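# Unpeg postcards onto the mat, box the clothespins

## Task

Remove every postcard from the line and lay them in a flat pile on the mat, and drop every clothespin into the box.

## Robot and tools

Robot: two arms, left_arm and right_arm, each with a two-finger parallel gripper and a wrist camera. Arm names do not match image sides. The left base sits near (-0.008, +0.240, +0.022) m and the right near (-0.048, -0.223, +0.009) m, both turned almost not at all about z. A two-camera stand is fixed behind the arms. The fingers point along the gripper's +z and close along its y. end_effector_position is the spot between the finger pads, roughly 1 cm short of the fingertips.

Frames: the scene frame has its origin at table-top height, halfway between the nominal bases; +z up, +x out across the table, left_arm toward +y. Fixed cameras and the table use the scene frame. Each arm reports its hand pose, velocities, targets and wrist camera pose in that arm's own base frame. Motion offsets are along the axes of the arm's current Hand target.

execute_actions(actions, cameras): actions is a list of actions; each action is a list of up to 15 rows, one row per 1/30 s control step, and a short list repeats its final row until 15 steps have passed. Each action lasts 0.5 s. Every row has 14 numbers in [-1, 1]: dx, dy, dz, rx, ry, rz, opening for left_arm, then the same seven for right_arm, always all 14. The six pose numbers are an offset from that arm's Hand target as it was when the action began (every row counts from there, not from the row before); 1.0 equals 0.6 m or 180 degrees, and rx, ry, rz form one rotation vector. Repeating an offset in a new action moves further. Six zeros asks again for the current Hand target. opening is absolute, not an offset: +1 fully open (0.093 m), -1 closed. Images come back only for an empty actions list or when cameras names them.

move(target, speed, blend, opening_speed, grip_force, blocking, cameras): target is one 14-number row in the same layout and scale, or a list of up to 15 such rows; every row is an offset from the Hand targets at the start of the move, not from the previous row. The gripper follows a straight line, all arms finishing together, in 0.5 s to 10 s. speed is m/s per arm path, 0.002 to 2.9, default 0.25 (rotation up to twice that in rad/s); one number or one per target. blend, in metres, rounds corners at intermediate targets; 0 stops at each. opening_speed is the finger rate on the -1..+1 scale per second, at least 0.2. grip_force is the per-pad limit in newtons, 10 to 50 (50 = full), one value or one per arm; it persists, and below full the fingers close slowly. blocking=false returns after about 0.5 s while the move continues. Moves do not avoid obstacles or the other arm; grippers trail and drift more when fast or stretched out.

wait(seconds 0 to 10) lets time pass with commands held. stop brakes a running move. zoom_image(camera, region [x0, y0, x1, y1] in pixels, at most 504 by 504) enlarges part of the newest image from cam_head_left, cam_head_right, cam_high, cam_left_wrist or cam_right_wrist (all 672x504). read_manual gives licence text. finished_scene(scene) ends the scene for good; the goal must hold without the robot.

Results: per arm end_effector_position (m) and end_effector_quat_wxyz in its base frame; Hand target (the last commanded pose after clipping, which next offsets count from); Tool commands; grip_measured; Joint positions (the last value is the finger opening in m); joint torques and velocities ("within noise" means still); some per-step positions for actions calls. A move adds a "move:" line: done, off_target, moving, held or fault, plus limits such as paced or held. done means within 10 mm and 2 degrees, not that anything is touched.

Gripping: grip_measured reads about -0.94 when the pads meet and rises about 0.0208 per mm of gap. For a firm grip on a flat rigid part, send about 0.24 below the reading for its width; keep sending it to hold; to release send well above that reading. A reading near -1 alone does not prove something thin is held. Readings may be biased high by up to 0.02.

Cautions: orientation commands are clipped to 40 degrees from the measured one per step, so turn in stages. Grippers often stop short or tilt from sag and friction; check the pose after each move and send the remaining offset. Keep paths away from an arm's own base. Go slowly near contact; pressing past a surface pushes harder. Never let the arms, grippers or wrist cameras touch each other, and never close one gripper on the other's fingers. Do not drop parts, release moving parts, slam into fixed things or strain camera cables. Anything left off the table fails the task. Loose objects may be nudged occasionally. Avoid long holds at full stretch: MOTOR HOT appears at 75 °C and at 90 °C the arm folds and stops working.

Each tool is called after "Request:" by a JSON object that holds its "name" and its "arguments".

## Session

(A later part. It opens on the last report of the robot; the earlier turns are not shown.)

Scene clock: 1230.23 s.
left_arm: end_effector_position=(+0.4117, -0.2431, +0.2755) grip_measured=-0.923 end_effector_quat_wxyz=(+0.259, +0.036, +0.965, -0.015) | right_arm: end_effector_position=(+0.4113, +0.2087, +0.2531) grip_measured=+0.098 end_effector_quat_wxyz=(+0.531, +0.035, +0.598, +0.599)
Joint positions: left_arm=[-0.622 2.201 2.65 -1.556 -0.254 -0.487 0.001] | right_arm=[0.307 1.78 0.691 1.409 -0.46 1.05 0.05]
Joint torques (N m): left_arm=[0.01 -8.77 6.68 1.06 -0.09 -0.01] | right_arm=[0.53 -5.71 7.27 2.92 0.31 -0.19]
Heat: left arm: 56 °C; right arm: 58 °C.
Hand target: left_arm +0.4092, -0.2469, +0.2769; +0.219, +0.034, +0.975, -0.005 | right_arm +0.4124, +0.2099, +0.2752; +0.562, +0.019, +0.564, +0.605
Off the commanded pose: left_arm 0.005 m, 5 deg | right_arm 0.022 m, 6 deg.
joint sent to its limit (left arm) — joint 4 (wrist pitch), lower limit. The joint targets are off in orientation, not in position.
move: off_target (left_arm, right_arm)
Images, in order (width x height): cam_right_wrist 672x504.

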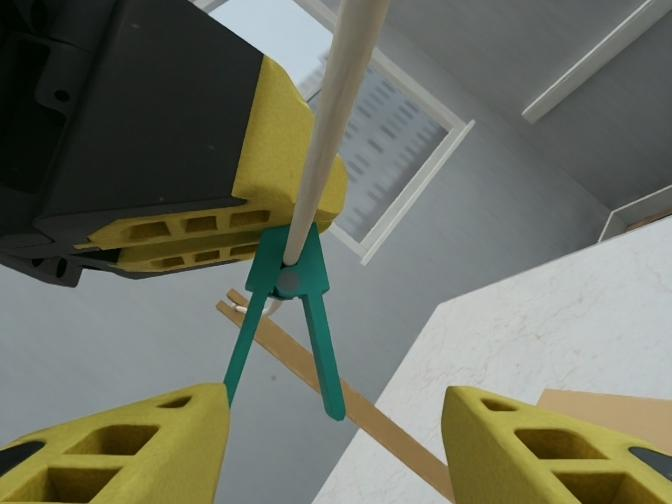

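Request:
{"name": "move", "arguments": {"target": [[0,0,0,0,0,0,-1,-0.004,0.018,0,0,0,0,0.1],[0,0,0,0,0,0,-1,-0.007,0.018,0.036,0,0,0,0.1]], "speed": 0.1, "cameras": ["cam_right_wrist"]}}

Scene clock: 1241.13 s.
left_arm: end_effector_position=(+0.4202, -0.2350, +0.2831) grip_measured=-0.923 end_effector_quat_wxyz=(+0.279, +0.030, +0.960, -0.005) | right_arm: end_effector_position=(+0.4203, +0.2177, +0.2609) grip_measured=+0.098 end_effector_quat_wxyz=(+0.533, +0.038, +0.600, +0.595)
Joint positions: left_arm=[-0.61 2.201 2.666 -1.542 -0.29 -0.473 0.001] | right_arm=[0.33 1.78 0.746 1.343 -0.428 1.035 0.05]
Joint torques (N m): left_arm=[-1.14 -8.8 5.45 0.95 0.27 -0.14] | right_arm=[1.25 -7.6 8.99 2.51 0.26 -0.13]
Heat: left arm: 55 °C; right arm: 59 °C.
Hand target: left_arm +0.4092, -0.2468, +0.2769; +0.219, +0.034, +0.975, -0.005 | right_arm +0.4210, +0.2241, +0.2933; +0.563, +0.019, +0.563, +0.605
Off the commanded pose: left_arm 0.017 m, 7 deg | right_arm 0.033 m, 6 deg.
joint sent to its limit (left arm) — joint 4 (wrist pitch), lower limit. The joint targets are off in orientation, not in position.
move: off_target (left_arm, right_arm)
Images, in order (width x height): cam_right_wrist 672x504.

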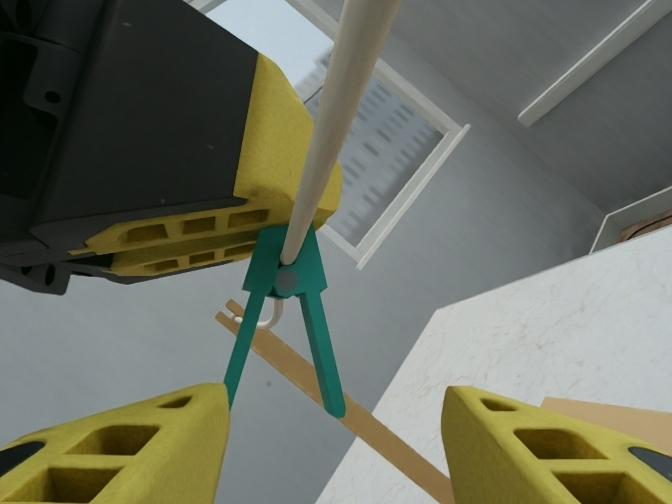

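Request:
{"name": "move", "arguments": {"target": [[0,0,0,0,0,0,-1,0,0,-0.05,0,0,0,0.1],[0,0,0,0,0,0,-1,0,0.012,-0.05,0,0,0,0.2]], "speed": 0.1, "cameras": ["cam_right_wrist"]}}

Scene clock: 1247.73 s.
left_arm: end_effector_position=(+0.4125, -0.2365, +0.2789) grip_measured=-0.923 end_effector_quat_wxyz=(+0.262, +0.035, +0.964, -0.008) | right_arm: end_effector_position=(+0.4078, +0.2087, +0.2609) grip_measured=+0.198 end_effector_quat_wxyz=(+0.537, +0.038, +0.598, +0.593)
Joint positions: left_arm=[-0.614 2.201 2.666 -1.572 -0.265 -0.478 0.001] | right_arm=[0.318 1.737 0.683 1.368 -0.434 1.035 0.055]
Joint torques (N m): left_arm=[-0.81 -8.77 5.33 1.23 0.02 -0.09] | right_arm=[0.1 -9.26 4.49 2.89 0.05 -0.09]
Heat: left arm: 55 °C; right arm: 59 °C.
Hand target: left_arm +0.4092, -0.2469, +0.2769; +0.219, +0.034, +0.975, -0.005 | right_arm +0.3966, +0.2062, +0.2875; +0.563, +0.019, +0.563, +0.605
Off the commanded pose: left_arm 0.011 m, 5 deg | right_arm 0.029 m, 6 deg.
joint sent to its limit (left arm) — joint 4 (wrist pitch), lower limit. The joint targets are off in orientation, not in position.
move: off_target (left_arm, right_arm); target 2's new opening was sent with right_arm's hand 0.029 m and 6 deg from that target
Images, in order (width x height): cam_right_wrist 672x504.

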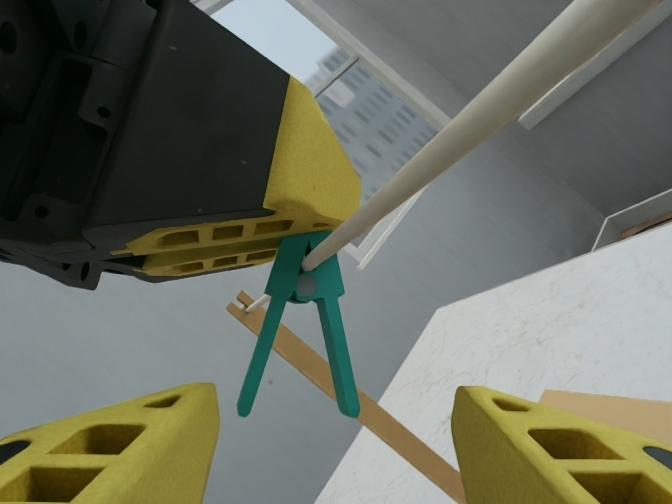

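Request:
{"name": "move", "arguments": {"target": [[0,0,0,0,0,0,-1,0,0.015,0,0,0,0.04,0.2],[0,0,0,0,0,0,-1,0.0,0.015,0.045,0,0,0.04,0.2]], "speed": 0.1, "cameras": ["cam_right_wrist","cam_high"]}}

Request:
{"name": "zoom_image", "arguments": {"camera": "cam_high", "region": [170, 160, 370, 310]}}

Scene clock: 1264.03 s.
left_arm: end_effector_position=(+0.4125, -0.2364, +0.2789) grip_measured=-0.923 end_effector_quat_wxyz=(+0.262, +0.035, +0.965, -0.008) | right_arm: end_effector_position=(+0.4057, +0.2246, +0.2958) grip_measured=+0.198 end_effector_quat_wxyz=(+0.512, +0.060, +0.572, +0.638)
Joint positions: left_arm=[-0.614 2.201 2.666 -1.572 -0.265 -0.478 0.001] | right_arm=[0.364 1.7 0.754 1.322 -0.399 1.151 0.055]
Joint torques (N m): left_arm=[-0.81 -8.79 5.34 1.23 0.02 -0.1] | right_arm=[0.29 -5.55 7.15 2.2 0.16 -0.19]
Heat: left arm: 54 °C; right arm: 59 °C.
Hand target: left_arm +0.4092, -0.2469, +0.2769; +0.219, +0.034, +0.975, -0.005 | right_arm +0.4083, +0.2266, +0.3035; +0.523, +0.054, +0.561, +0.639
Off the commanded pose: left_arm 0.011 m, 5 deg | right_arm 0.009 m, 2 deg.
joint sent to its limit (left arm) — joint 4 (wrist pitch), lower limit. The joint targets are off in orientation, not in position.
move: off_target (left_arm)
Images, in order (width x height): cam_high 672x504, cam_right_wrist 672x504.

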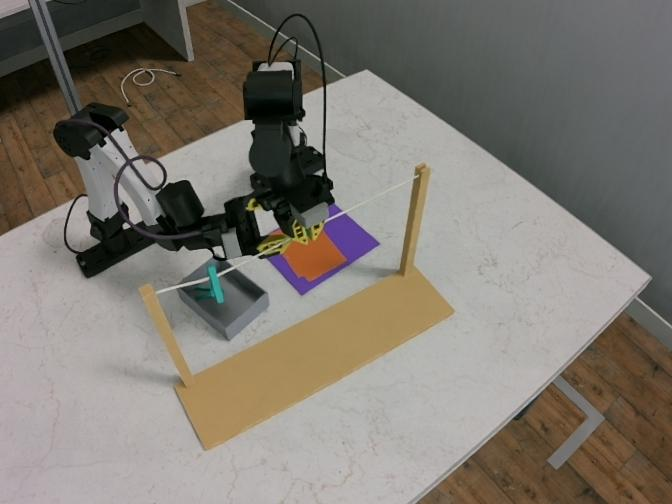

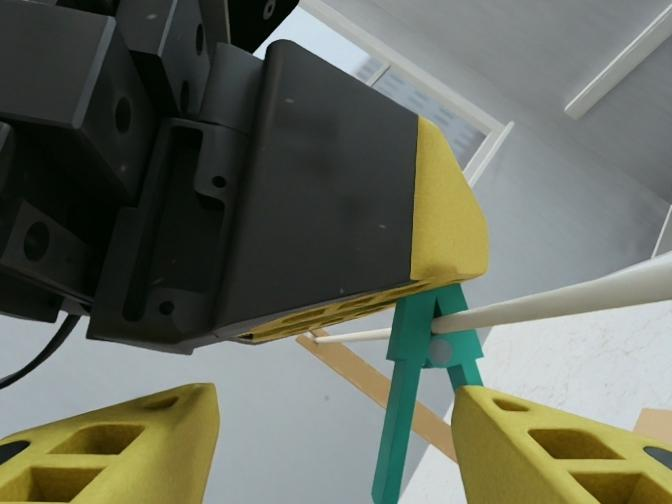

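Scaled by 2.520.

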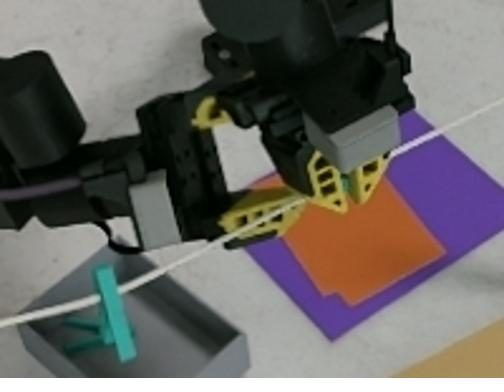

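Request:
{"name": "move", "arguments": {"target": [[0,0,0,0,0,0,-1,0,0,-0.05,0,0,0,0.2],[0,0,0,0,0,0,-1,0,-0.033,-0.05,0,0,0,0.2],[0,0,0,0,0,0,-1,0.008,-0.033,-0.005,0,0,0,0.2]], "speed": 0.1, "cameras": ["cam_right_wrist"]}}

Scene clock: 1272.87 s.
left_arm: end_effector_position=(+0.4124, -0.2364, +0.2784) grip_measured=-0.923 end_effector_quat_wxyz=(+0.261, +0.035, +0.965, -0.008) | right_arm: end_effector_position=(+0.4154, +0.2236, +0.2695) grip_measured=+0.198 end_effector_quat_wxyz=(+0.503, +0.067, +0.584, +0.634)
Joint positions: left_arm=[-0.614 2.201 2.666 -1.573 -0.265 -0.479 0.001] | right_arm=[0.35 1.78 0.748 1.377 -0.412 1.158 0.055]
Joint torques (N m): left_arm=[-0.81 -8.83 5.33 1.24 0.02 -0.09] | right_arm=[0.18 -6.15 6.99 2.57 0.15 -0.2]
Heat: left arm: 53 °C; right arm: 58 °C.
Hand target: left_arm +0.4092, -0.2469, +0.2768; +0.219, +0.034, +0.975, -0.005 | right_arm +0.4163, +0.2244, +0.2846; +0.523, +0.054, +0.561, +0.639
Off the commanded pose: left_arm 0.011 m, 5 deg | right_arm 0.015 m, 4 deg.
joint sent to its limit (left arm) — joint 4 (wrist pitch), lower limit. The joint targets are off in orientation, not in position.
move: off_target (left_arm, right_arm)
Images, in order (width x height): cam_right_wrist 672x504.

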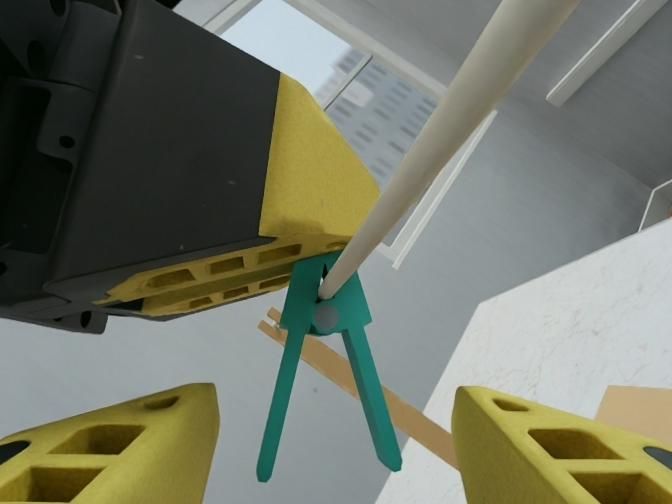

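Request:
{"name": "move", "arguments": {"target": [[0,0,0,0,0,0,-1,0.006,0,0.009,0,0,0,0.2],[0,0,0,0,0,0,-1,0.006,0,0.009,0,0,0,-1]], "speed": 0.1, "cameras": ["cam_right_wrist"]}}

Scene clock: 1279.40 s.
left_arm: end_effector_position=(+0.4125, -0.2367, +0.2781) grip_measured=-0.923 end_effector_quat_wxyz=(+0.261, +0.034, +0.965, -0.008) | right_arm: end_effector_position=(+0.4184, +0.2288, +0.2686) grip_measured=-0.836 end_effector_quat_wxyz=(+0.505, +0.068, +0.584, +0.632)
Joint positions: left_arm=[-0.614 2.202 2.666 -1.573 -0.265 -0.481 0.001] | right_arm=[0.364 1.795 0.765 1.37 -0.396 1.149 0.005]
Joint torques (N m): left_arm=[-0.76 -8.9 5.35 1.23 0.03 -0.07] | right_arm=[0.34 -6.57 7.02 2.57 0.13 -0.18]
Heat: left arm: 53 °C; right arm: 56 °C.
Hand target: left_arm +0.4093, -0.2468, +0.2768; +0.219, +0.034, +0.975, -0.005 | right_arm +0.4183, +0.2306, +0.2848; +0.524, +0.054, +0.561, +0.639
Off the commanded pose: left_arm 0.011 m, 5 deg | right_arm 0.016 m, 4 deg.
joint sent to its limit (left arm) — joint 4 (wrist pitch), lower limit. The joint targets are off in orientation, not in position.
move: off_target (left_arm, right_arm); target 2's new opening was sent with right_arm's hand 0.014 m and 3 deg from that target
Images, in order (width x height): cam_right_wrist 672x504.

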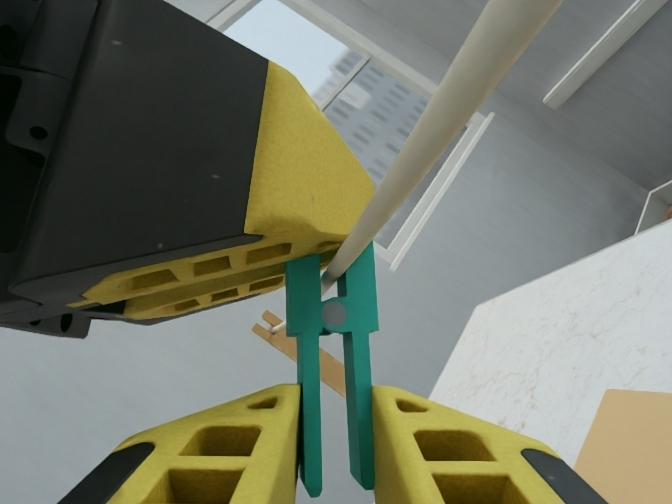

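Request:
{"name": "move", "arguments": {"target": [[0,0,0,0,0,0,-0.3,0,0,0,0,0,0,-1],[0,0,-0.1,0,0,0,-0.3,0,0,0,0,0,0,-1],[0,0,-0.1,0,0,0,-0.3,0.017,0,-0.10,0,0,0,-1]], "speed": [0.12,0.12,0.06], "cameras": ["cam_right_wrist","cam_head_left","cam_high"]}}

Scene clock: 1289.37 s.
left_arm: end_effector_position=(+0.3877, -0.2482, +0.3151) grip_measured=-0.302 end_effector_quat_wxyz=(+0.289, +0.050, +0.955, -0.045) | right_arm: end_effector_position=(+0.3869, +0.2057, +0.2103) grip_measured=-0.817 end_effector_quat_wxyz=(+0.469, +0.096, +0.633, +0.609)
Joint positions: left_arm=[-0.659 2.118 2.666 -1.573 -0.248 -0.486 0.031] | right_arm=[0.329 1.75 0.54 1.41 -0.427 1.149 0.006]
Joint torques (N m): left_arm=[-0.01 -10.99 5.24 1.37 -0.35 -0.06] | right_arm=[-0.73 -9.02 4.05 4.04 -0.09 -0.1]
Heat: left arm: 53 °C; right arm: 57 °C.
Hand target: left_arm +0.3836, -0.2454, +0.3311; +0.219, +0.034, +0.975, -0.005 | right_arm +0.3743, +0.1985, +0.2576; +0.523, +0.054, +0.561, +0.639
Off the commanded pose: left_arm 0.017 m, 10 deg | right_arm 0.049 m, 12 deg.
joint sent to its limit (left arm) — joint 4 (wrist pitch), lower limit. The joint targets are off in orientation, not in position.
joint sent to its limit (right arm) — joint 4 (wrist pitch), upper limit. The joint targets still meet the commanded pose.
move: off_target (left_arm, right_arm)
Images, in order (width x height): cam_head_left 672x504, cam_high 672x504, cam_right_wrist 672x504.

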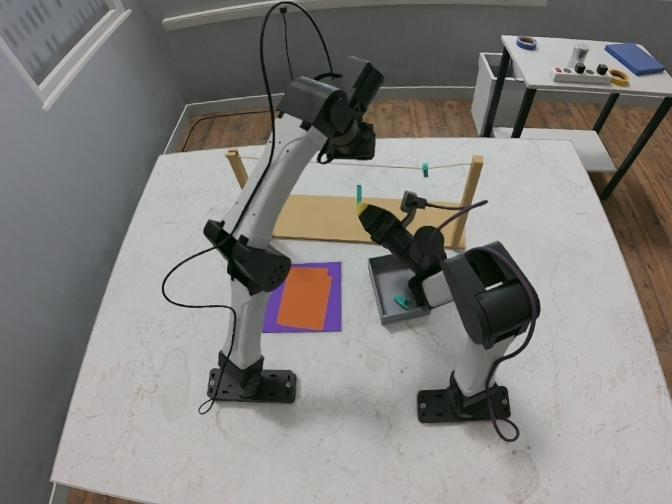

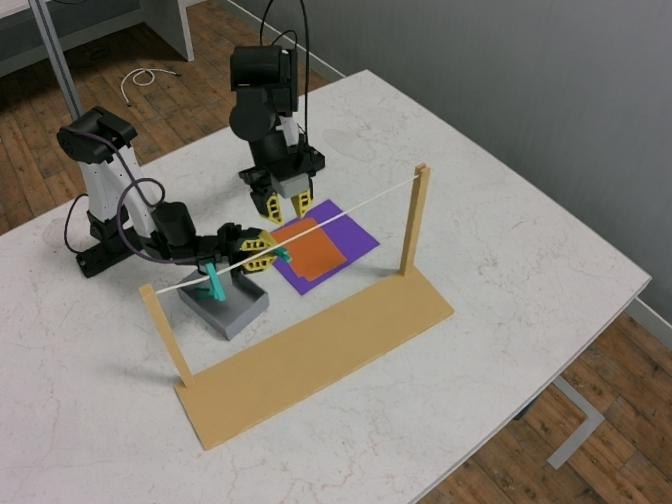

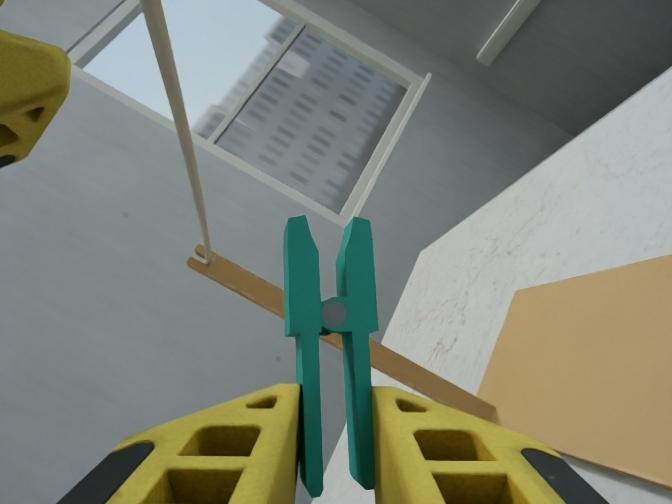

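Request:
{"name": "move", "arguments": {"target": [[0,0,-0.03,0,0,0,-0.3,0,0,-0.10,0,0,0,-1],[0,0,-0.03,0,0,0,-0.3,0.012,0.022,-0.202,0.479,0.392,-0.04,-1],[0,0,-0.03,0,0,0,-0.3,0.1415,-0.171,-0.293,0.479,0.392,-0.04,-1]], "speed": 0.3, "blend": [0.03,0.02,0], "cameras": ["cam_right_wrist","cam_head_left"]}}

Scene clock: 1308.37 s.
left_arm: end_effector_position=(+0.3818, -0.2488, +0.3248) grip_measured=-0.302 end_effector_quat_wxyz=(+0.298, +0.052, +0.952, -0.052) | right_arm: end_effector_position=(+0.2957, +0.1359, +0.2198) grip_measured=-0.817 end_effector_quat_wxyz=(+0.073, +0.003, +0.993, +0.093)
Joint positions: left_arm=[-0.669 2.096 2.666 -1.573 -0.249 -0.486 0.031] | right_arm=[0.369 1.633 1.711 -1.445 -0.12 0.387 0.006]
Joint torques (N m): left_arm=[-0.24 -11.52 5.86 1.4 -0.41 -0.07] | right_arm=[-0.29 -6.78 5.07 0.83 -0.15 -0.06]
Heat: left arm: 52 °C; right arm: 66 °C.
Hand target: left_arm +0.3759, -0.2450, +0.3474; +0.219, +0.034, +0.975, -0.005 | right_arm +0.2953, +0.1354, +0.2210; +0.075, +0.004, +0.993, +0.095 (not the last commanded pose)
Off the commanded pose: left_arm 0.024 m, 11 deg | right_arm 0.150 m, 13 deg.
joint sent to its limit (left arm) — joint 4 (wrist pitch), lower limit.
move: held (right_arm; a check stopped the path), off_target (left_arm); path passed 1 of 3 targets; limits=held
pose unreachable (right arm): on one or more control steps of this call, first in action 0 (counted from 0), this arm could not follow its commanded pose, so it was not sent that pose on those steps. It may still have moved: this result reports where it is.
cause: moving toward the commanded pose would bring a part of the arm too close to another arm (this arm's wrist (the part past joint 4) and the left arm's gripper housing, 27 mm apart when this arm was first held).
Images, in order (width x height): cam_head_left 672x504, cam_right_wrist 672x504.

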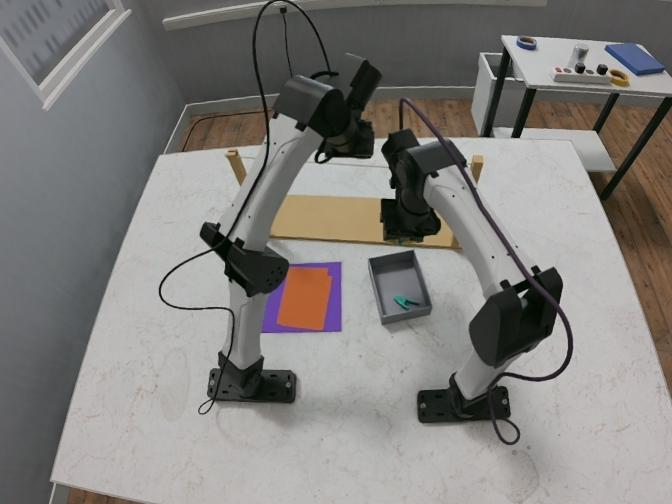

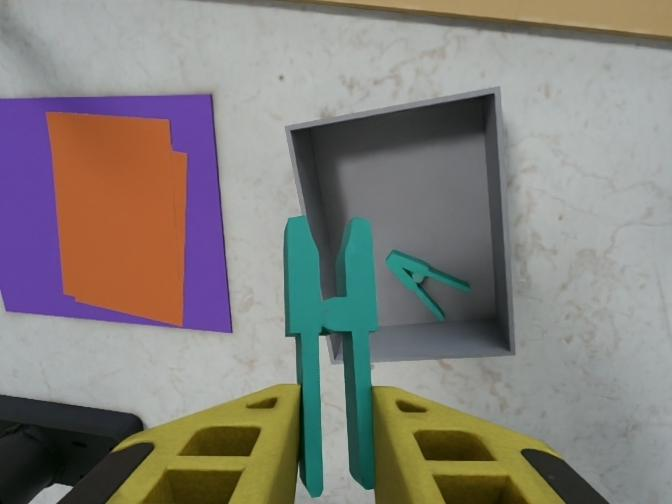

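Request:
{"name": "move", "arguments": {"target": [[0,0.08,-0.03,0,0,0,-0.3,0.0185,-0.057,-0.014,0.061,0.048,-0.003,-1],[0,0.08,-0.03,0,0,0,-0.3,0.056,-0.105,0.232,0.061,0.048,-0.003,-1],[0,0.08,-0.03,0,0,0,-0.3,0.056,-0.105,0.232,0.061,0.048,-0.003,-0.2]], "speed": 0.15, "blend": [0.01,0,0], "cameras": ["cam_right_wrist","cam_head_left"]}}

Scene clock: 1323.20 s.
left_arm: end_effector_position=(+0.3783, -0.2010, +0.3539) grip_measured=-0.302 end_effector_quat_wxyz=(+0.319, +0.041, +0.946, -0.047) | right_arm: end_effector_position=(+0.2805, +0.1031, +0.0715) grip_measured=-0.202 end_effector_quat_wxyz=(-0.003, -0.001, +1.000, +0.003)
Joint positions: left_arm=[-0.58 1.977 2.598 -1.573 -0.236 -0.418 0.031] | right_arm=[0.348 1.704 1.218 -1.088 -0.007 0.346 0.036]
Joint torques (N m): left_arm=[0.65 -10.37 3.26 1.49 -0.14 0.09] | right_arm=[-0.62 -6.04 4.92 0.49 0.06 -0.11]
Heat: left arm: 52 °C; right arm: 57 °C.
Hand target: left_arm +0.3715, -0.1965, +0.3639; +0.219, +0.034, +0.975, -0.005 | right_arm +0.2833, +0.1007, +0.0689; +0.000, -0.001, +1.000, +0.000
Off the commanded pose: left_arm 0.013 m, 13 deg | right_arm 0.005 m, 0 deg.
joint sent to its limit (left arm) — joint 4 (wrist pitch), lower limit. The joint targets are off in orientation, not in position.
move: off_target (left_arm)
Images, in order (width x height): cam_head_left 672x504, cam_right_wrist 672x504.

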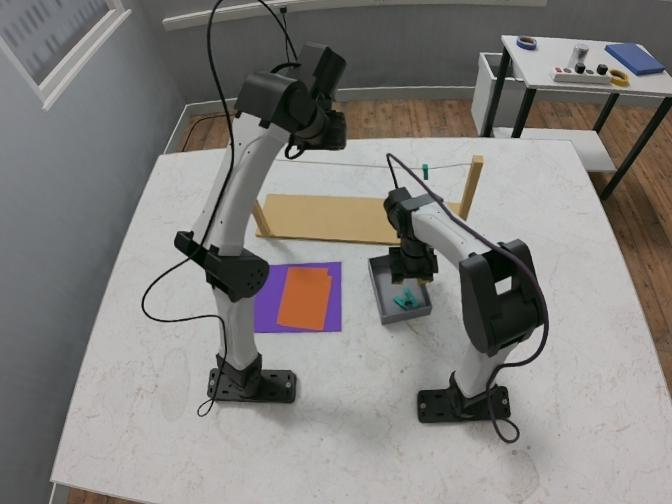

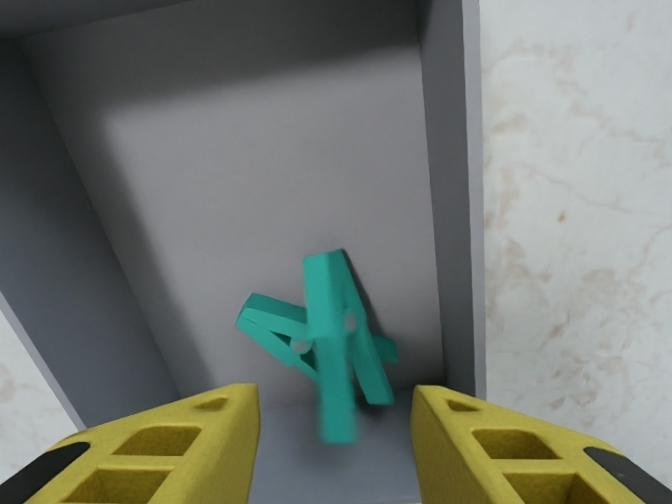

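Request:
{"name": "move", "arguments": {"target": [[-0.05,0.05,0,0,0,0,-0.3,0,0,-0.25,0,0,0,-0.2],[-0.05,0.15,0,0,0,0,-0.3,-0.153,-0.062,-0.402,0,-0.512,0,0]], "speed": 0.3, "blend": [0.03,0], "cameras": ["cam_right_wrist","cam_head_left","cam_high"]}}

Request:
{"name": "zoom_image", "arguments": {"camera": "cam_high", "region": [150, 220, 290, 340]}}

Scene clock: 1342.27 s.
left_arm: end_effector_position=(+0.4134, -0.1119, +0.3658) grip_measured=-0.302 end_effector_quat_wxyz=(+0.331, +0.036, +0.943, -0.026) | right_arm: end_effector_position=(+0.3736, +0.0644, +0.3104) grip_measured=-0.002 end_effector_quat_wxyz=(+0.717, +0.001, +0.697, +0.000)
Joint positions: left_arm=[-0.313 1.974 2.643 -1.573 -0.123 -0.194 0.031] | right_arm=[0.306 1.066 0.663 0.433 0.307 -0.008 0.045]
Joint torques (N m): left_arm=[0.75 -10.44 3.12 1.57 -0.06 0.09] | right_arm=[-0.77 -2.28 6.01 2.51 -0.19 -0.09]
Heat: left arm: 51 °C; right arm: 52 °C.
Hand target: left_arm +0.4048, -0.1087, +0.3771; +0.219, +0.034, +0.975, -0.005 | right_arm +0.3753, +0.0637, +0.3101; +0.720, -0.001, +0.694, +0.000
Off the commanded pose: left_arm 0.015 m, 13 deg | right_arm 0.002 m, 1 deg.
joint sent to its limit (left arm) — joint 4 (wrist pitch), lower limit. The joint targets are off in orientation, not in position.
move: off_target (left_arm)
Images, in order (width x height): cam_head_left 672x504, cam_high 672x504, cam_right_wrist 672x504.

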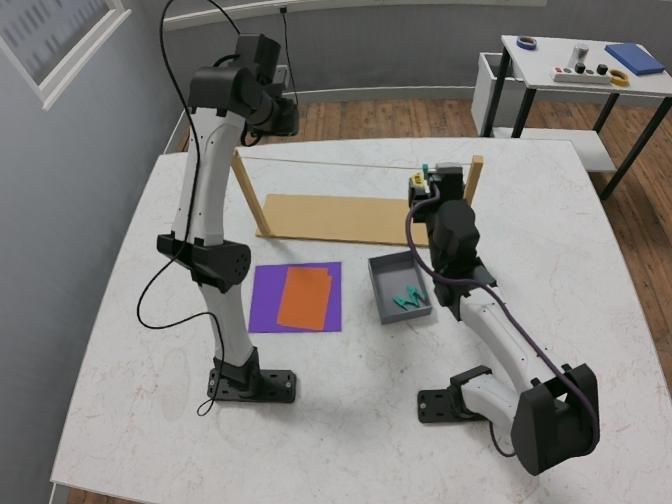

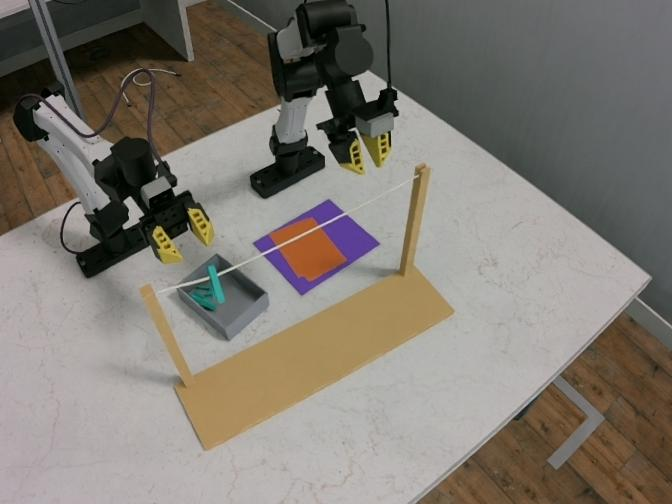

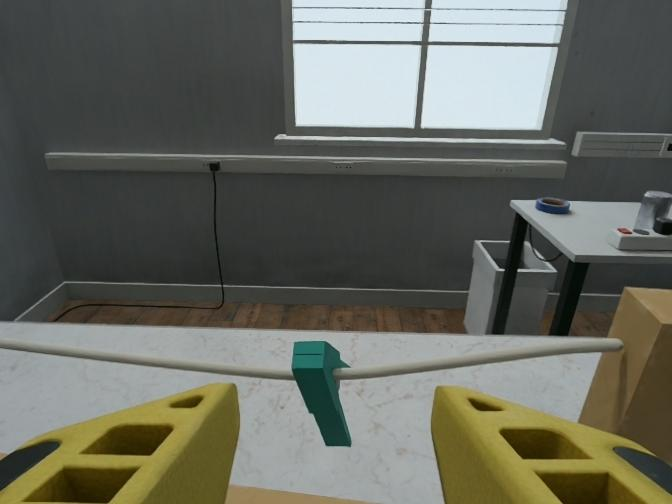

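Scaled by 3.600.

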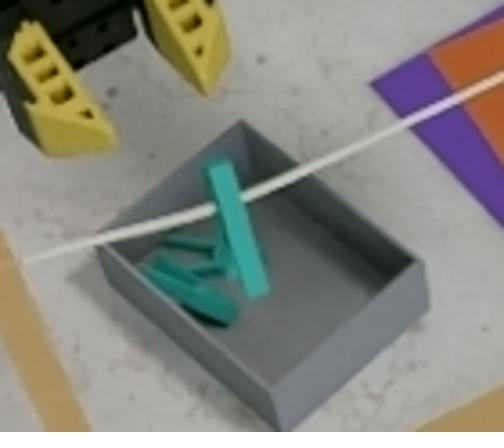

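Request:
{"name": "move", "arguments": {"target": [0,0,0,0,0,0,-0.3,0.0,0.010,0.045,0,0,0,0], "speed": 0.12, "cameras": ["cam_right_wrist"]}}

Scene clock: 1355.30 s.
left_arm: end_effector_position=(+0.4134, -0.1119, +0.3658) grip_measured=-0.302 end_effector_quat_wxyz=(+0.331, +0.036, +0.943, -0.026) | right_arm: end_effector_position=(+0.3977, +0.0696, +0.2938) grip_measured=-0.002 end_effector_quat_wxyz=(+0.705, -0.003, +0.710, -0.005)
Joint positions: left_arm=[-0.313 1.974 2.643 -1.573 -0.123 -0.194 0.031] | right_arm=[0.296 1.189 0.696 0.485 0.299 -0.008 0.045]
Joint torques (N m): left_arm=[0.75 -10.44 3.14 1.57 -0.06 0.09] | right_arm=[-0.72 -3.08 8.99 2.55 -0.18 -0.09]
Heat: left arm: 50 °C; right arm: 53 °C.
Hand target: left_arm +0.4048, -0.1087, +0.3771; +0.219, +0.034, +0.975, -0.005 | right_arm +0.4023, +0.0697, +0.3111; +0.720, -0.001, +0.694, +0.000
Off the commanded pose: left_arm 0.015 m, 14 deg | right_arm 0.018 m, 3 deg.
joint sent to its limit (left arm) — joint 4 (wrist pitch), lower limit. The joint targets are off in orientation, not in position.
move: off_target (left_arm, right_arm)
Images, in order (width x height): cam_right_wrist 672x504.

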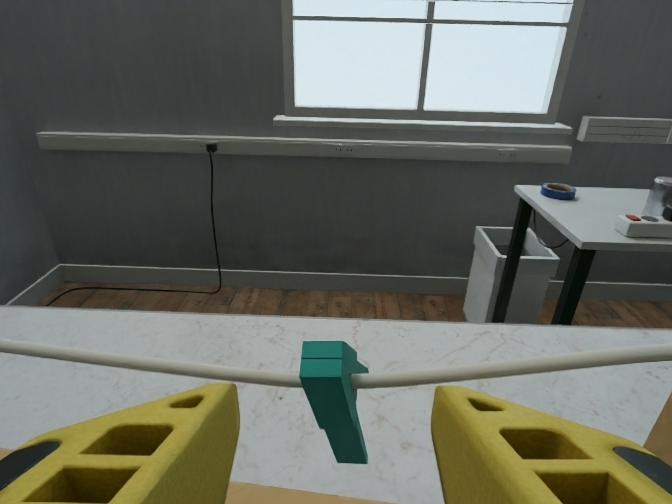

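Request:
{"name": "move", "arguments": {"target": [[0,0,0,0,0,0,-0.3,-0.012,0.003,0,0,0,0,0],[0,0,0,0,0,0,-0.3,-0.012,0.003,0.045,0,0,0,0]], "speed": 0.12, "cameras": ["cam_right_wrist"]}}

Scene clock: 1361.27 s.
left_arm: end_effector_position=(+0.4134, -0.1119, +0.3658) grip_measured=-0.302 end_effector_quat_wxyz=(+0.331, +0.036, +0.943, -0.026) | right_arm: end_effector_position=(+0.4245, +0.0714, +0.3026) grip_measured=-0.002 end_effector_quat_wxyz=(+0.705, -0.002, +0.709, -0.005)
Joint positions: left_arm=[-0.313 1.974 2.643 -1.573 -0.123 -0.194 0.031] | right_arm=[0.274 1.294 0.8 0.488 0.277 -0.008 0.045]
Joint torques (N m): left_arm=[0.75 -10.44 3.14 1.57 -0.06 0.09] | right_arm=[-0.66 -3.9 9.01 2.52 -0.19 -0.08]
Heat: left arm: 50 °C; right arm: 54 °C.
Hand target: left_arm +0.4048, -0.1087, +0.3771; +0.219, +0.034, +0.975, -0.005 | right_arm +0.4289, +0.0717, +0.3193; +0.720, -0.001, +0.694, +0.001
Off the commanded pose: left_arm 0.015 m, 14 deg | right_arm 0.017 m, 3 deg.
joint sent to its limit (left arm) — joint 4 (wrist pitch), lower limit. The joint targets are off in orientation, not in position.
move: off_target (left_arm, right_arm)
Images, in order (width x height): cam_right_wrist 672x504.

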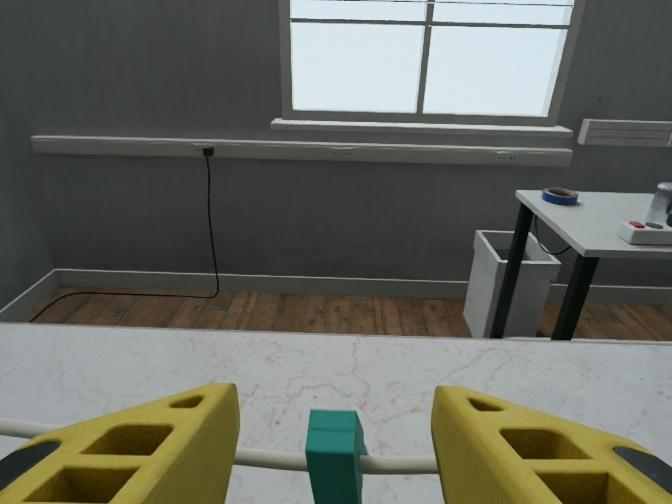

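Request:
{"name": "move", "arguments": {"target": [[0,0,0,0,0,0,-0.3,-0.010,0,-0.002,0,0,0,0],[0,0,0,0,0,0,-0.3,-0.010,0,-0.002,0,0,0,-1]], "speed": 0.1, "cameras": ["cam_right_wrist","cam_high"]}}

Request:
{"name": "zoom_image", "arguments": {"camera": "cam_high", "region": [150, 220, 290, 340]}}

Scene clock: 1371.53 s.
left_arm: end_effector_position=(+0.4134, -0.1119, +0.3658) grip_measured=-0.302 end_effector_quat_wxyz=(+0.331, +0.036, +0.943, -0.026) | right_arm: end_effector_position=(+0.4254, +0.0717, +0.3084) grip_measured=-0.942 end_effector_quat_wxyz=(+0.707, -0.002, +0.707, -0.004)
Joint positions: left_arm=[-0.313 1.974 2.643 -1.573 -0.123 -0.194 0.031] | right_arm=[0.274 1.294 0.817 0.478 0.277 -0.008 0]
Joint torques (N m): left_arm=[0.75 -10.44 3.14 1.57 -0.06 0.09] | right_arm=[-0.55 -4.82 8.99 2.31 -0.17 -0.08]
Heat: left arm: 50 °C; right arm: 56 °C.
Hand target: left_arm +0.4048, -0.1087, +0.3771; +0.219, +0.034, +0.975, -0.005 | right_arm +0.4275, +0.0716, +0.3252; +0.720, -0.001, +0.694, +0.001
Off the commanded pose: left_arm 0.015 m, 14 deg | right_arm 0.017 m, 2 deg.
joint sent to its limit (left arm) — joint 4 (wrist pitch), lower limit. The joint targets are off in orientation, not in position.
move: off_target (left_arm, right_arm); target 2's new opening was sent with right_arm's hand 0.017 m and 2 deg from that target
Images, in order (width x height): cam_high 672x504, cam_right_wrist 672x504.

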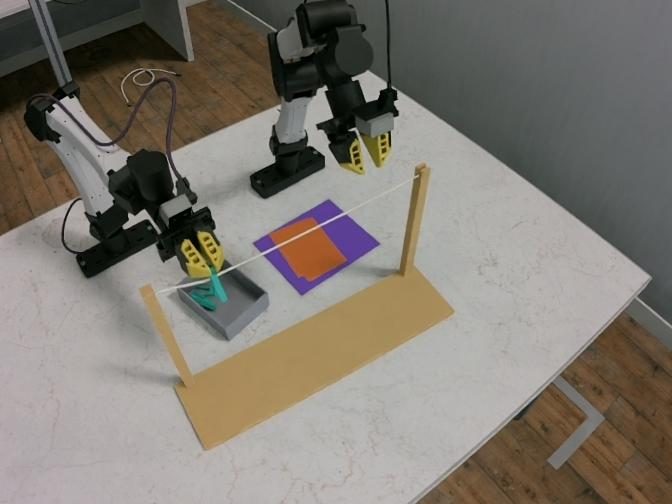

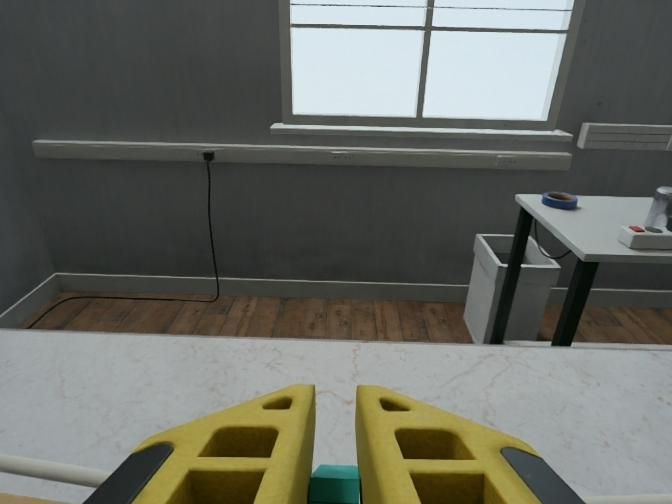

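Scaled by 3.600.

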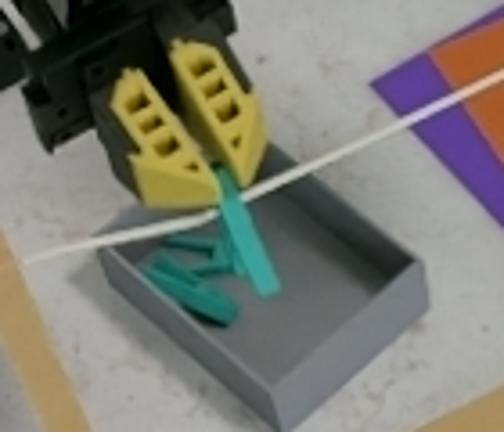

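Request:
{"name": "move", "arguments": {"target": [[0.15,-0.01,-0.06,0,0,0,0.1,0.015,0,0.006,0,0.2,0,-1],[0.233,-0.378,0.109,0.4105,-0.313,-0.114,0.15,0.03,0,0.013,0,0.39,0,-1]], "speed": 0.25, "blend": [0.01,0], "cameras": ["all"]}}

Scene clock: 1400.97 s.
left_arm: end_effector_position=(+0.2936, -0.3304, +0.2322) grip_measured=+0.148 end_effector_quat_wxyz=(+0.533, -0.003, +0.608, -0.588) | right_arm: end_effector_position=(+0.4326, +0.0729, +0.3060) grip_measured=-0.942 end_effector_quat_wxyz=(+0.247, -0.007, +0.969, +0.005)
Joint positions: left_arm=[-0.853 1.727 0.537 1.453 -0.022 -0.835 0.052] | right_arm=[0.198 2.028 2.52 -1.57 0.081 0.164 0]
Joint torques (N m): left_arm=[-0.17 -5.31 5.38 3.05 -0.21 0.01] | right_arm=[-0.7 -7.49 6.67 1.34 -0.09 -0.04]
Heat: left arm: 49 °C; right arm: 53 °C.
Hand target: left_arm +0.2911, -0.3276, +0.2571; +0.554, -0.009, +0.564, -0.612 | right_arm +0.4360, +0.0717, +0.3076; +0.190, -0.001, +0.982, +0.000
Off the commanded pose: left_arm 0.025 m, 6 deg | right_arm 0.004 m, 7 deg.
joint sent to its limit (right arm) — joint 4 (wrist pitch), lower limit. The joint targets are off in orientation, not in position.
move: off_target (left_arm, right_arm); target 2's new opening was sent with left_arm's hand 0.025 m and 6 deg from that target

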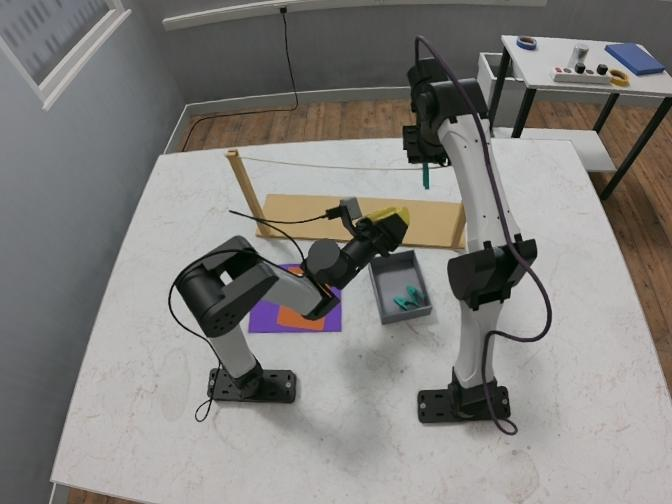

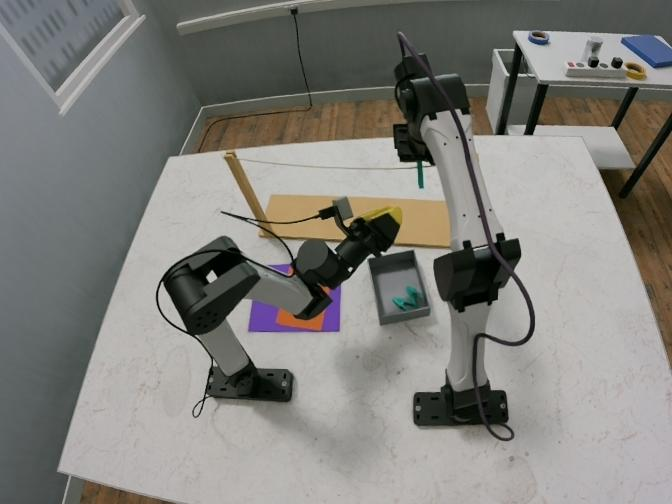

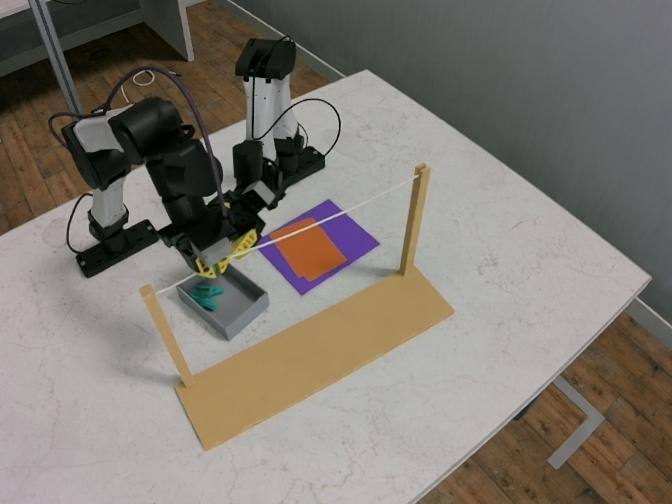

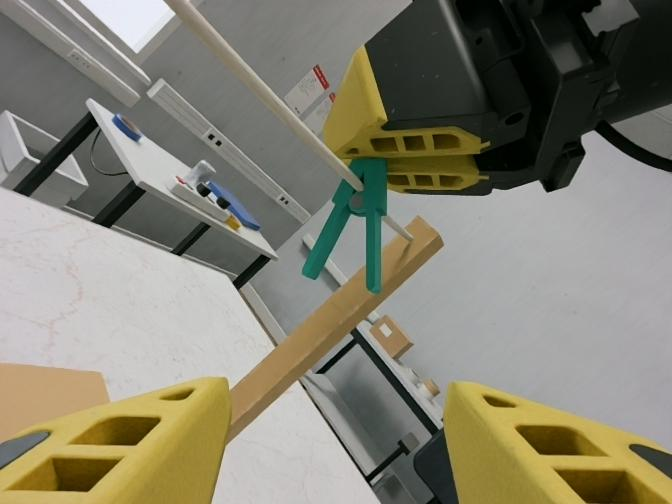

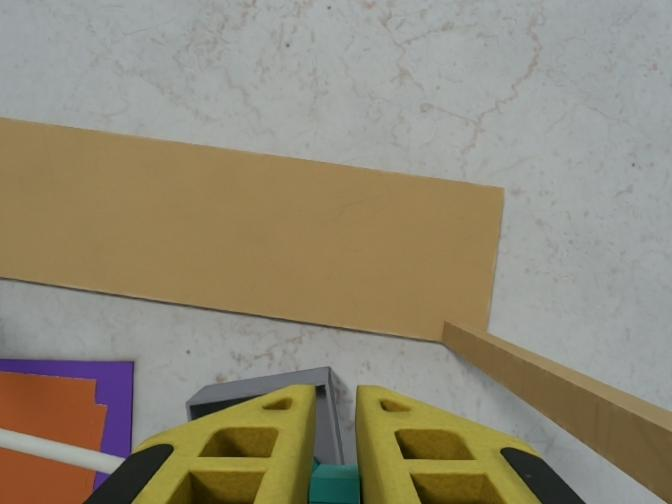

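Request:
{"name": "move", "arguments": {"target": [0.003,0,0.107,0,0,0,0.15,0,0,0,0,0,0,-1], "speed": 0.12, "cameras": ["cam_left_wrist"]}}

Scene clock: 1412.20 s.
left_arm: end_effector_position=(+0.3278, -0.3696, +0.2719) grip_measured=+0.148 end_effector_quat_wxyz=(+0.550, -0.004, +0.573, -0.608) | right_arm: end_effector_position=(+0.4326, +0.0729, +0.3060) grip_measured=-0.942 end_effector_quat_wxyz=(+0.247, -0.007, +0.969, +0.005)
Joint positions: left_arm=[-0.853 1.837 0.804 1.385 -0.022 -0.835 0.052] | right_arm=[0.198 2.028 2.52 -1.57 0.081 0.164 0]
Joint torques (N m): left_arm=[0.06 -6.61 7.08 1.88 -0.19 0.01] | right_arm=[-0.73 -7.46 6.67 1.34 -0.09 -0.03]
Heat: left arm: 50 °C; right arm: 51 °C.
Hand target: left_arm +0.3312, -0.3726, +0.2792; +0.554, -0.009, +0.564, -0.612 | right_arm +0.4360, +0.0717, +0.3076; +0.190, -0.001, +0.982, +0.000
Off the commanded pose: left_arm 0.009 m, 1 deg | right_arm 0.004 m, 7 deg.
joint sent to its limit (right arm) — joint 4 (wrist pitch), lower limit. The joint targets are off in orientation, not in position.
move: off_target (right_arm)
Images, in order (width x height): cam_left_wrist 672x504.

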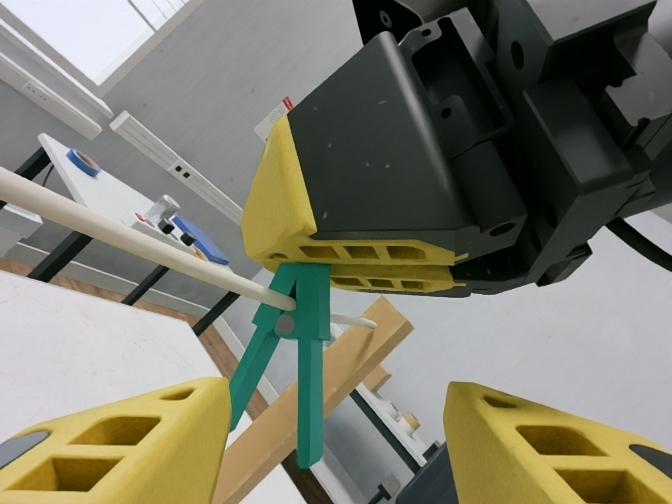

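Request:
{"name": "move", "arguments": {"target": [[0,0,-0.035,0,0,0,0.2,0,0,0,0,0,0,-1],[0,0.025,-0.035,0,0,0,0.2,0,0,0,0,0,0,-1],[0,0.025,0.035,0,0,0,0.2,0,0,0,0,0,0,-1]], "speed": 0.08, "cameras": ["cam_left_wrist"]}}

Scene clock: 1440.33 s.
left_arm: end_effector_position=(+0.3511, -0.3800, +0.2697) grip_measured=+0.198 end_effector_quat_wxyz=(+0.553, -0.010, +0.572, -0.606) | right_arm: end_effector_position=(+0.4326, +0.0729, +0.3060) grip_measured=-0.942 end_effector_quat_wxyz=(+0.247, -0.007, +0.969, +0.005)
Joint positions: left_arm=[-0.83 1.916 0.903 1.367 -0.015 -0.844 0.055] | right_arm=[0.198 2.028 2.52 -1.57 0.081 0.164 0]
Joint torques (N m): left_arm=[0.64 -7.25 7.19 1.84 0.04 0] | right_arm=[-0.72 -7.49 6.65 1.34 -0.09 -0.04]
Heat: left arm: 51 °C; right arm: 49 °C.
Hand target: left_arm +0.3546, -0.3832, +0.2763; +0.554, -0.009, +0.564, -0.612 | right_arm +0.4360, +0.0717, +0.3076; +0.190, -0.001, +0.982, +0.000
Off the commanded pose: left_arm 0.008 m, 1 deg | right_arm 0.004 m, 7 deg.
joint sent to its limit (right arm) — joint 4 (wrist pitch), lower limit. The joint targets are off in orientation, not in position.
move: off_target (right_arm)
Images, in order (width x height): cam_left_wrist 672x504.

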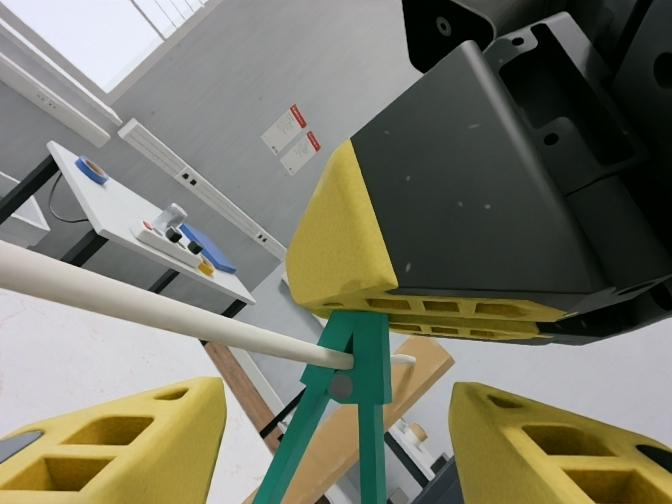

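Request:
{"name": "move", "arguments": {"target": [0.018,0.006,-0.008,0,0,0,0.2,0,0,0,0,0,0,-1], "speed": 0.08, "cameras": ["cam_left_wrist"]}}

Scene clock: 1447.20 s.
left_arm: end_effector_position=(+0.3516, -0.3853, +0.2555) grip_measured=+0.198 end_effector_quat_wxyz=(+0.546, -0.009, +0.583, -0.602) | right_arm: end_effector_position=(+0.4326, +0.0729, +0.3060) grip_measured=-0.942 end_effector_quat_wxyz=(+0.247, -0.007, +0.969, +0.005)
Joint positions: left_arm=[-0.836 1.945 0.903 1.368 -0.015 -0.844 0.055] | right_arm=[0.198 2.028 2.52 -1.57 0.081 0.164 0]
Joint torques (N m): left_arm=[-0.24 -7.45 5.86 2.34 -0.13 0.05] | right_arm=[-0.73 -7.49 6.68 1.34 -0.1 -0.03]
Heat: left arm: 52 °C; right arm: 49 °C.
Hand target: left_arm +0.3497, -0.3864, +0.2656; +0.554, -0.009, +0.564, -0.612 | right_arm +0.4360, +0.0717, +0.3076; +0.190, -0.001, +0.982, +0.000
Off the commanded pose: left_arm 0.010 m, 3 deg | right_arm 0.004 m, 7 deg.
joint sent to its limit (right arm) — joint 4 (wrist pitch), lower limit. The joint targets are off in orientation, not in position.
move: off_target (left_arm, right_arm)
Images, in order (width x height): cam_left_wrist 672x504.

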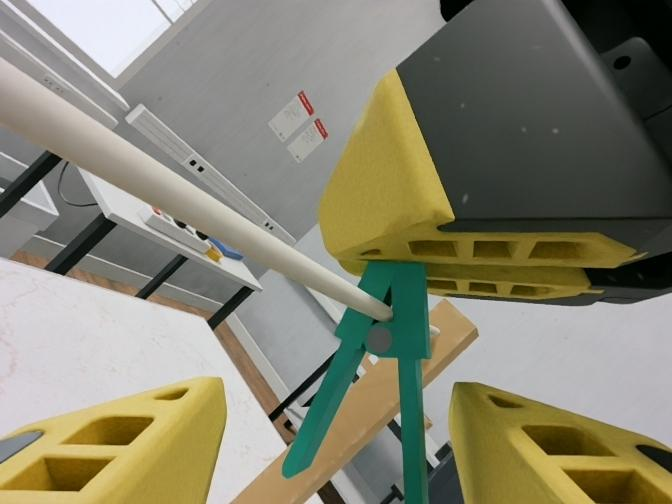

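Request:
{"name": "move", "arguments": {"target": [[0.004,-0.010,0.0,0,0,0,0.2,0,0,0,0,0,0,-1],[0.004,-0.010,0.008,0,0,0,-1,0,0,0,0,0,0,-1]], "speed": 0.08, "grip_force": 50, "cameras": ["cam_left_wrist"]}}

Scene clock: 1454.60 s.
left_arm: end_effector_position=(+0.3452, -0.3925, +0.2541) grip_measured=-0.769 end_effector_quat_wxyz=(+0.542, -0.003, +0.586, -0.602) | right_arm: end_effector_position=(+0.4337, +0.0721, +0.3052) grip_measured=-0.942 end_effector_quat_wxyz=(+0.247, -0.006, +0.969, +0.002)
Joint positions: left_arm=[-0.857 1.947 0.906 1.36 -0.022 -0.835 0.008] | right_arm=[0.198 2.031 2.522 -1.569 0.087 0.164 0]
Joint torques (N m): left_arm=[0.2 -7.82 7.15 2.2 -0.21 0.02] | right_arm=[-0.7 -7.8 6.54 1.32 -0.15 -0.03]
Heat: left arm: 53 °C; right arm: 49 °C.
Hand target: left_arm +0.3478, -0.3929, +0.2700; +0.554, -0.009, +0.564, -0.612 | right_arm +0.4360, +0.0716, +0.3076; +0.190, -0.001, +0.982, +0.000
Off the commanded pose: left_arm 0.016 m, 3 deg | right_arm 0.003 m, 7 deg.
joint sent to its limit (right arm) — joint 4 (wrist pitch), lower limit. The joint targets are off in orientation, not in position.
move: off_target (left_arm, right_arm); target 2's new opening was sent with left_arm's hand 0.015 m and 3 deg from that target
Images, in order (width x height): cam_left_wrist 672x504.

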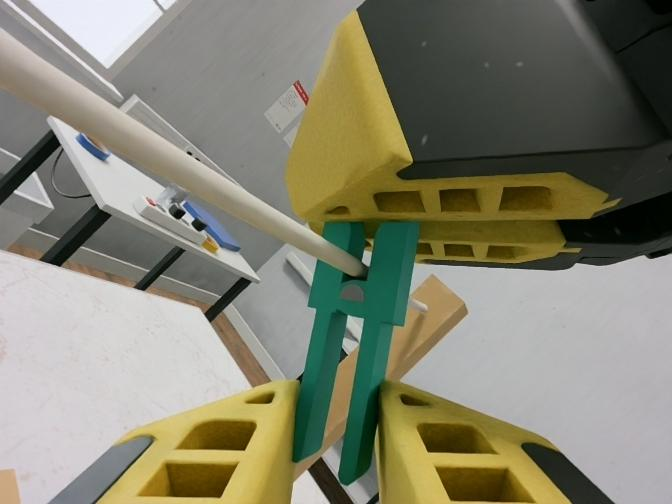

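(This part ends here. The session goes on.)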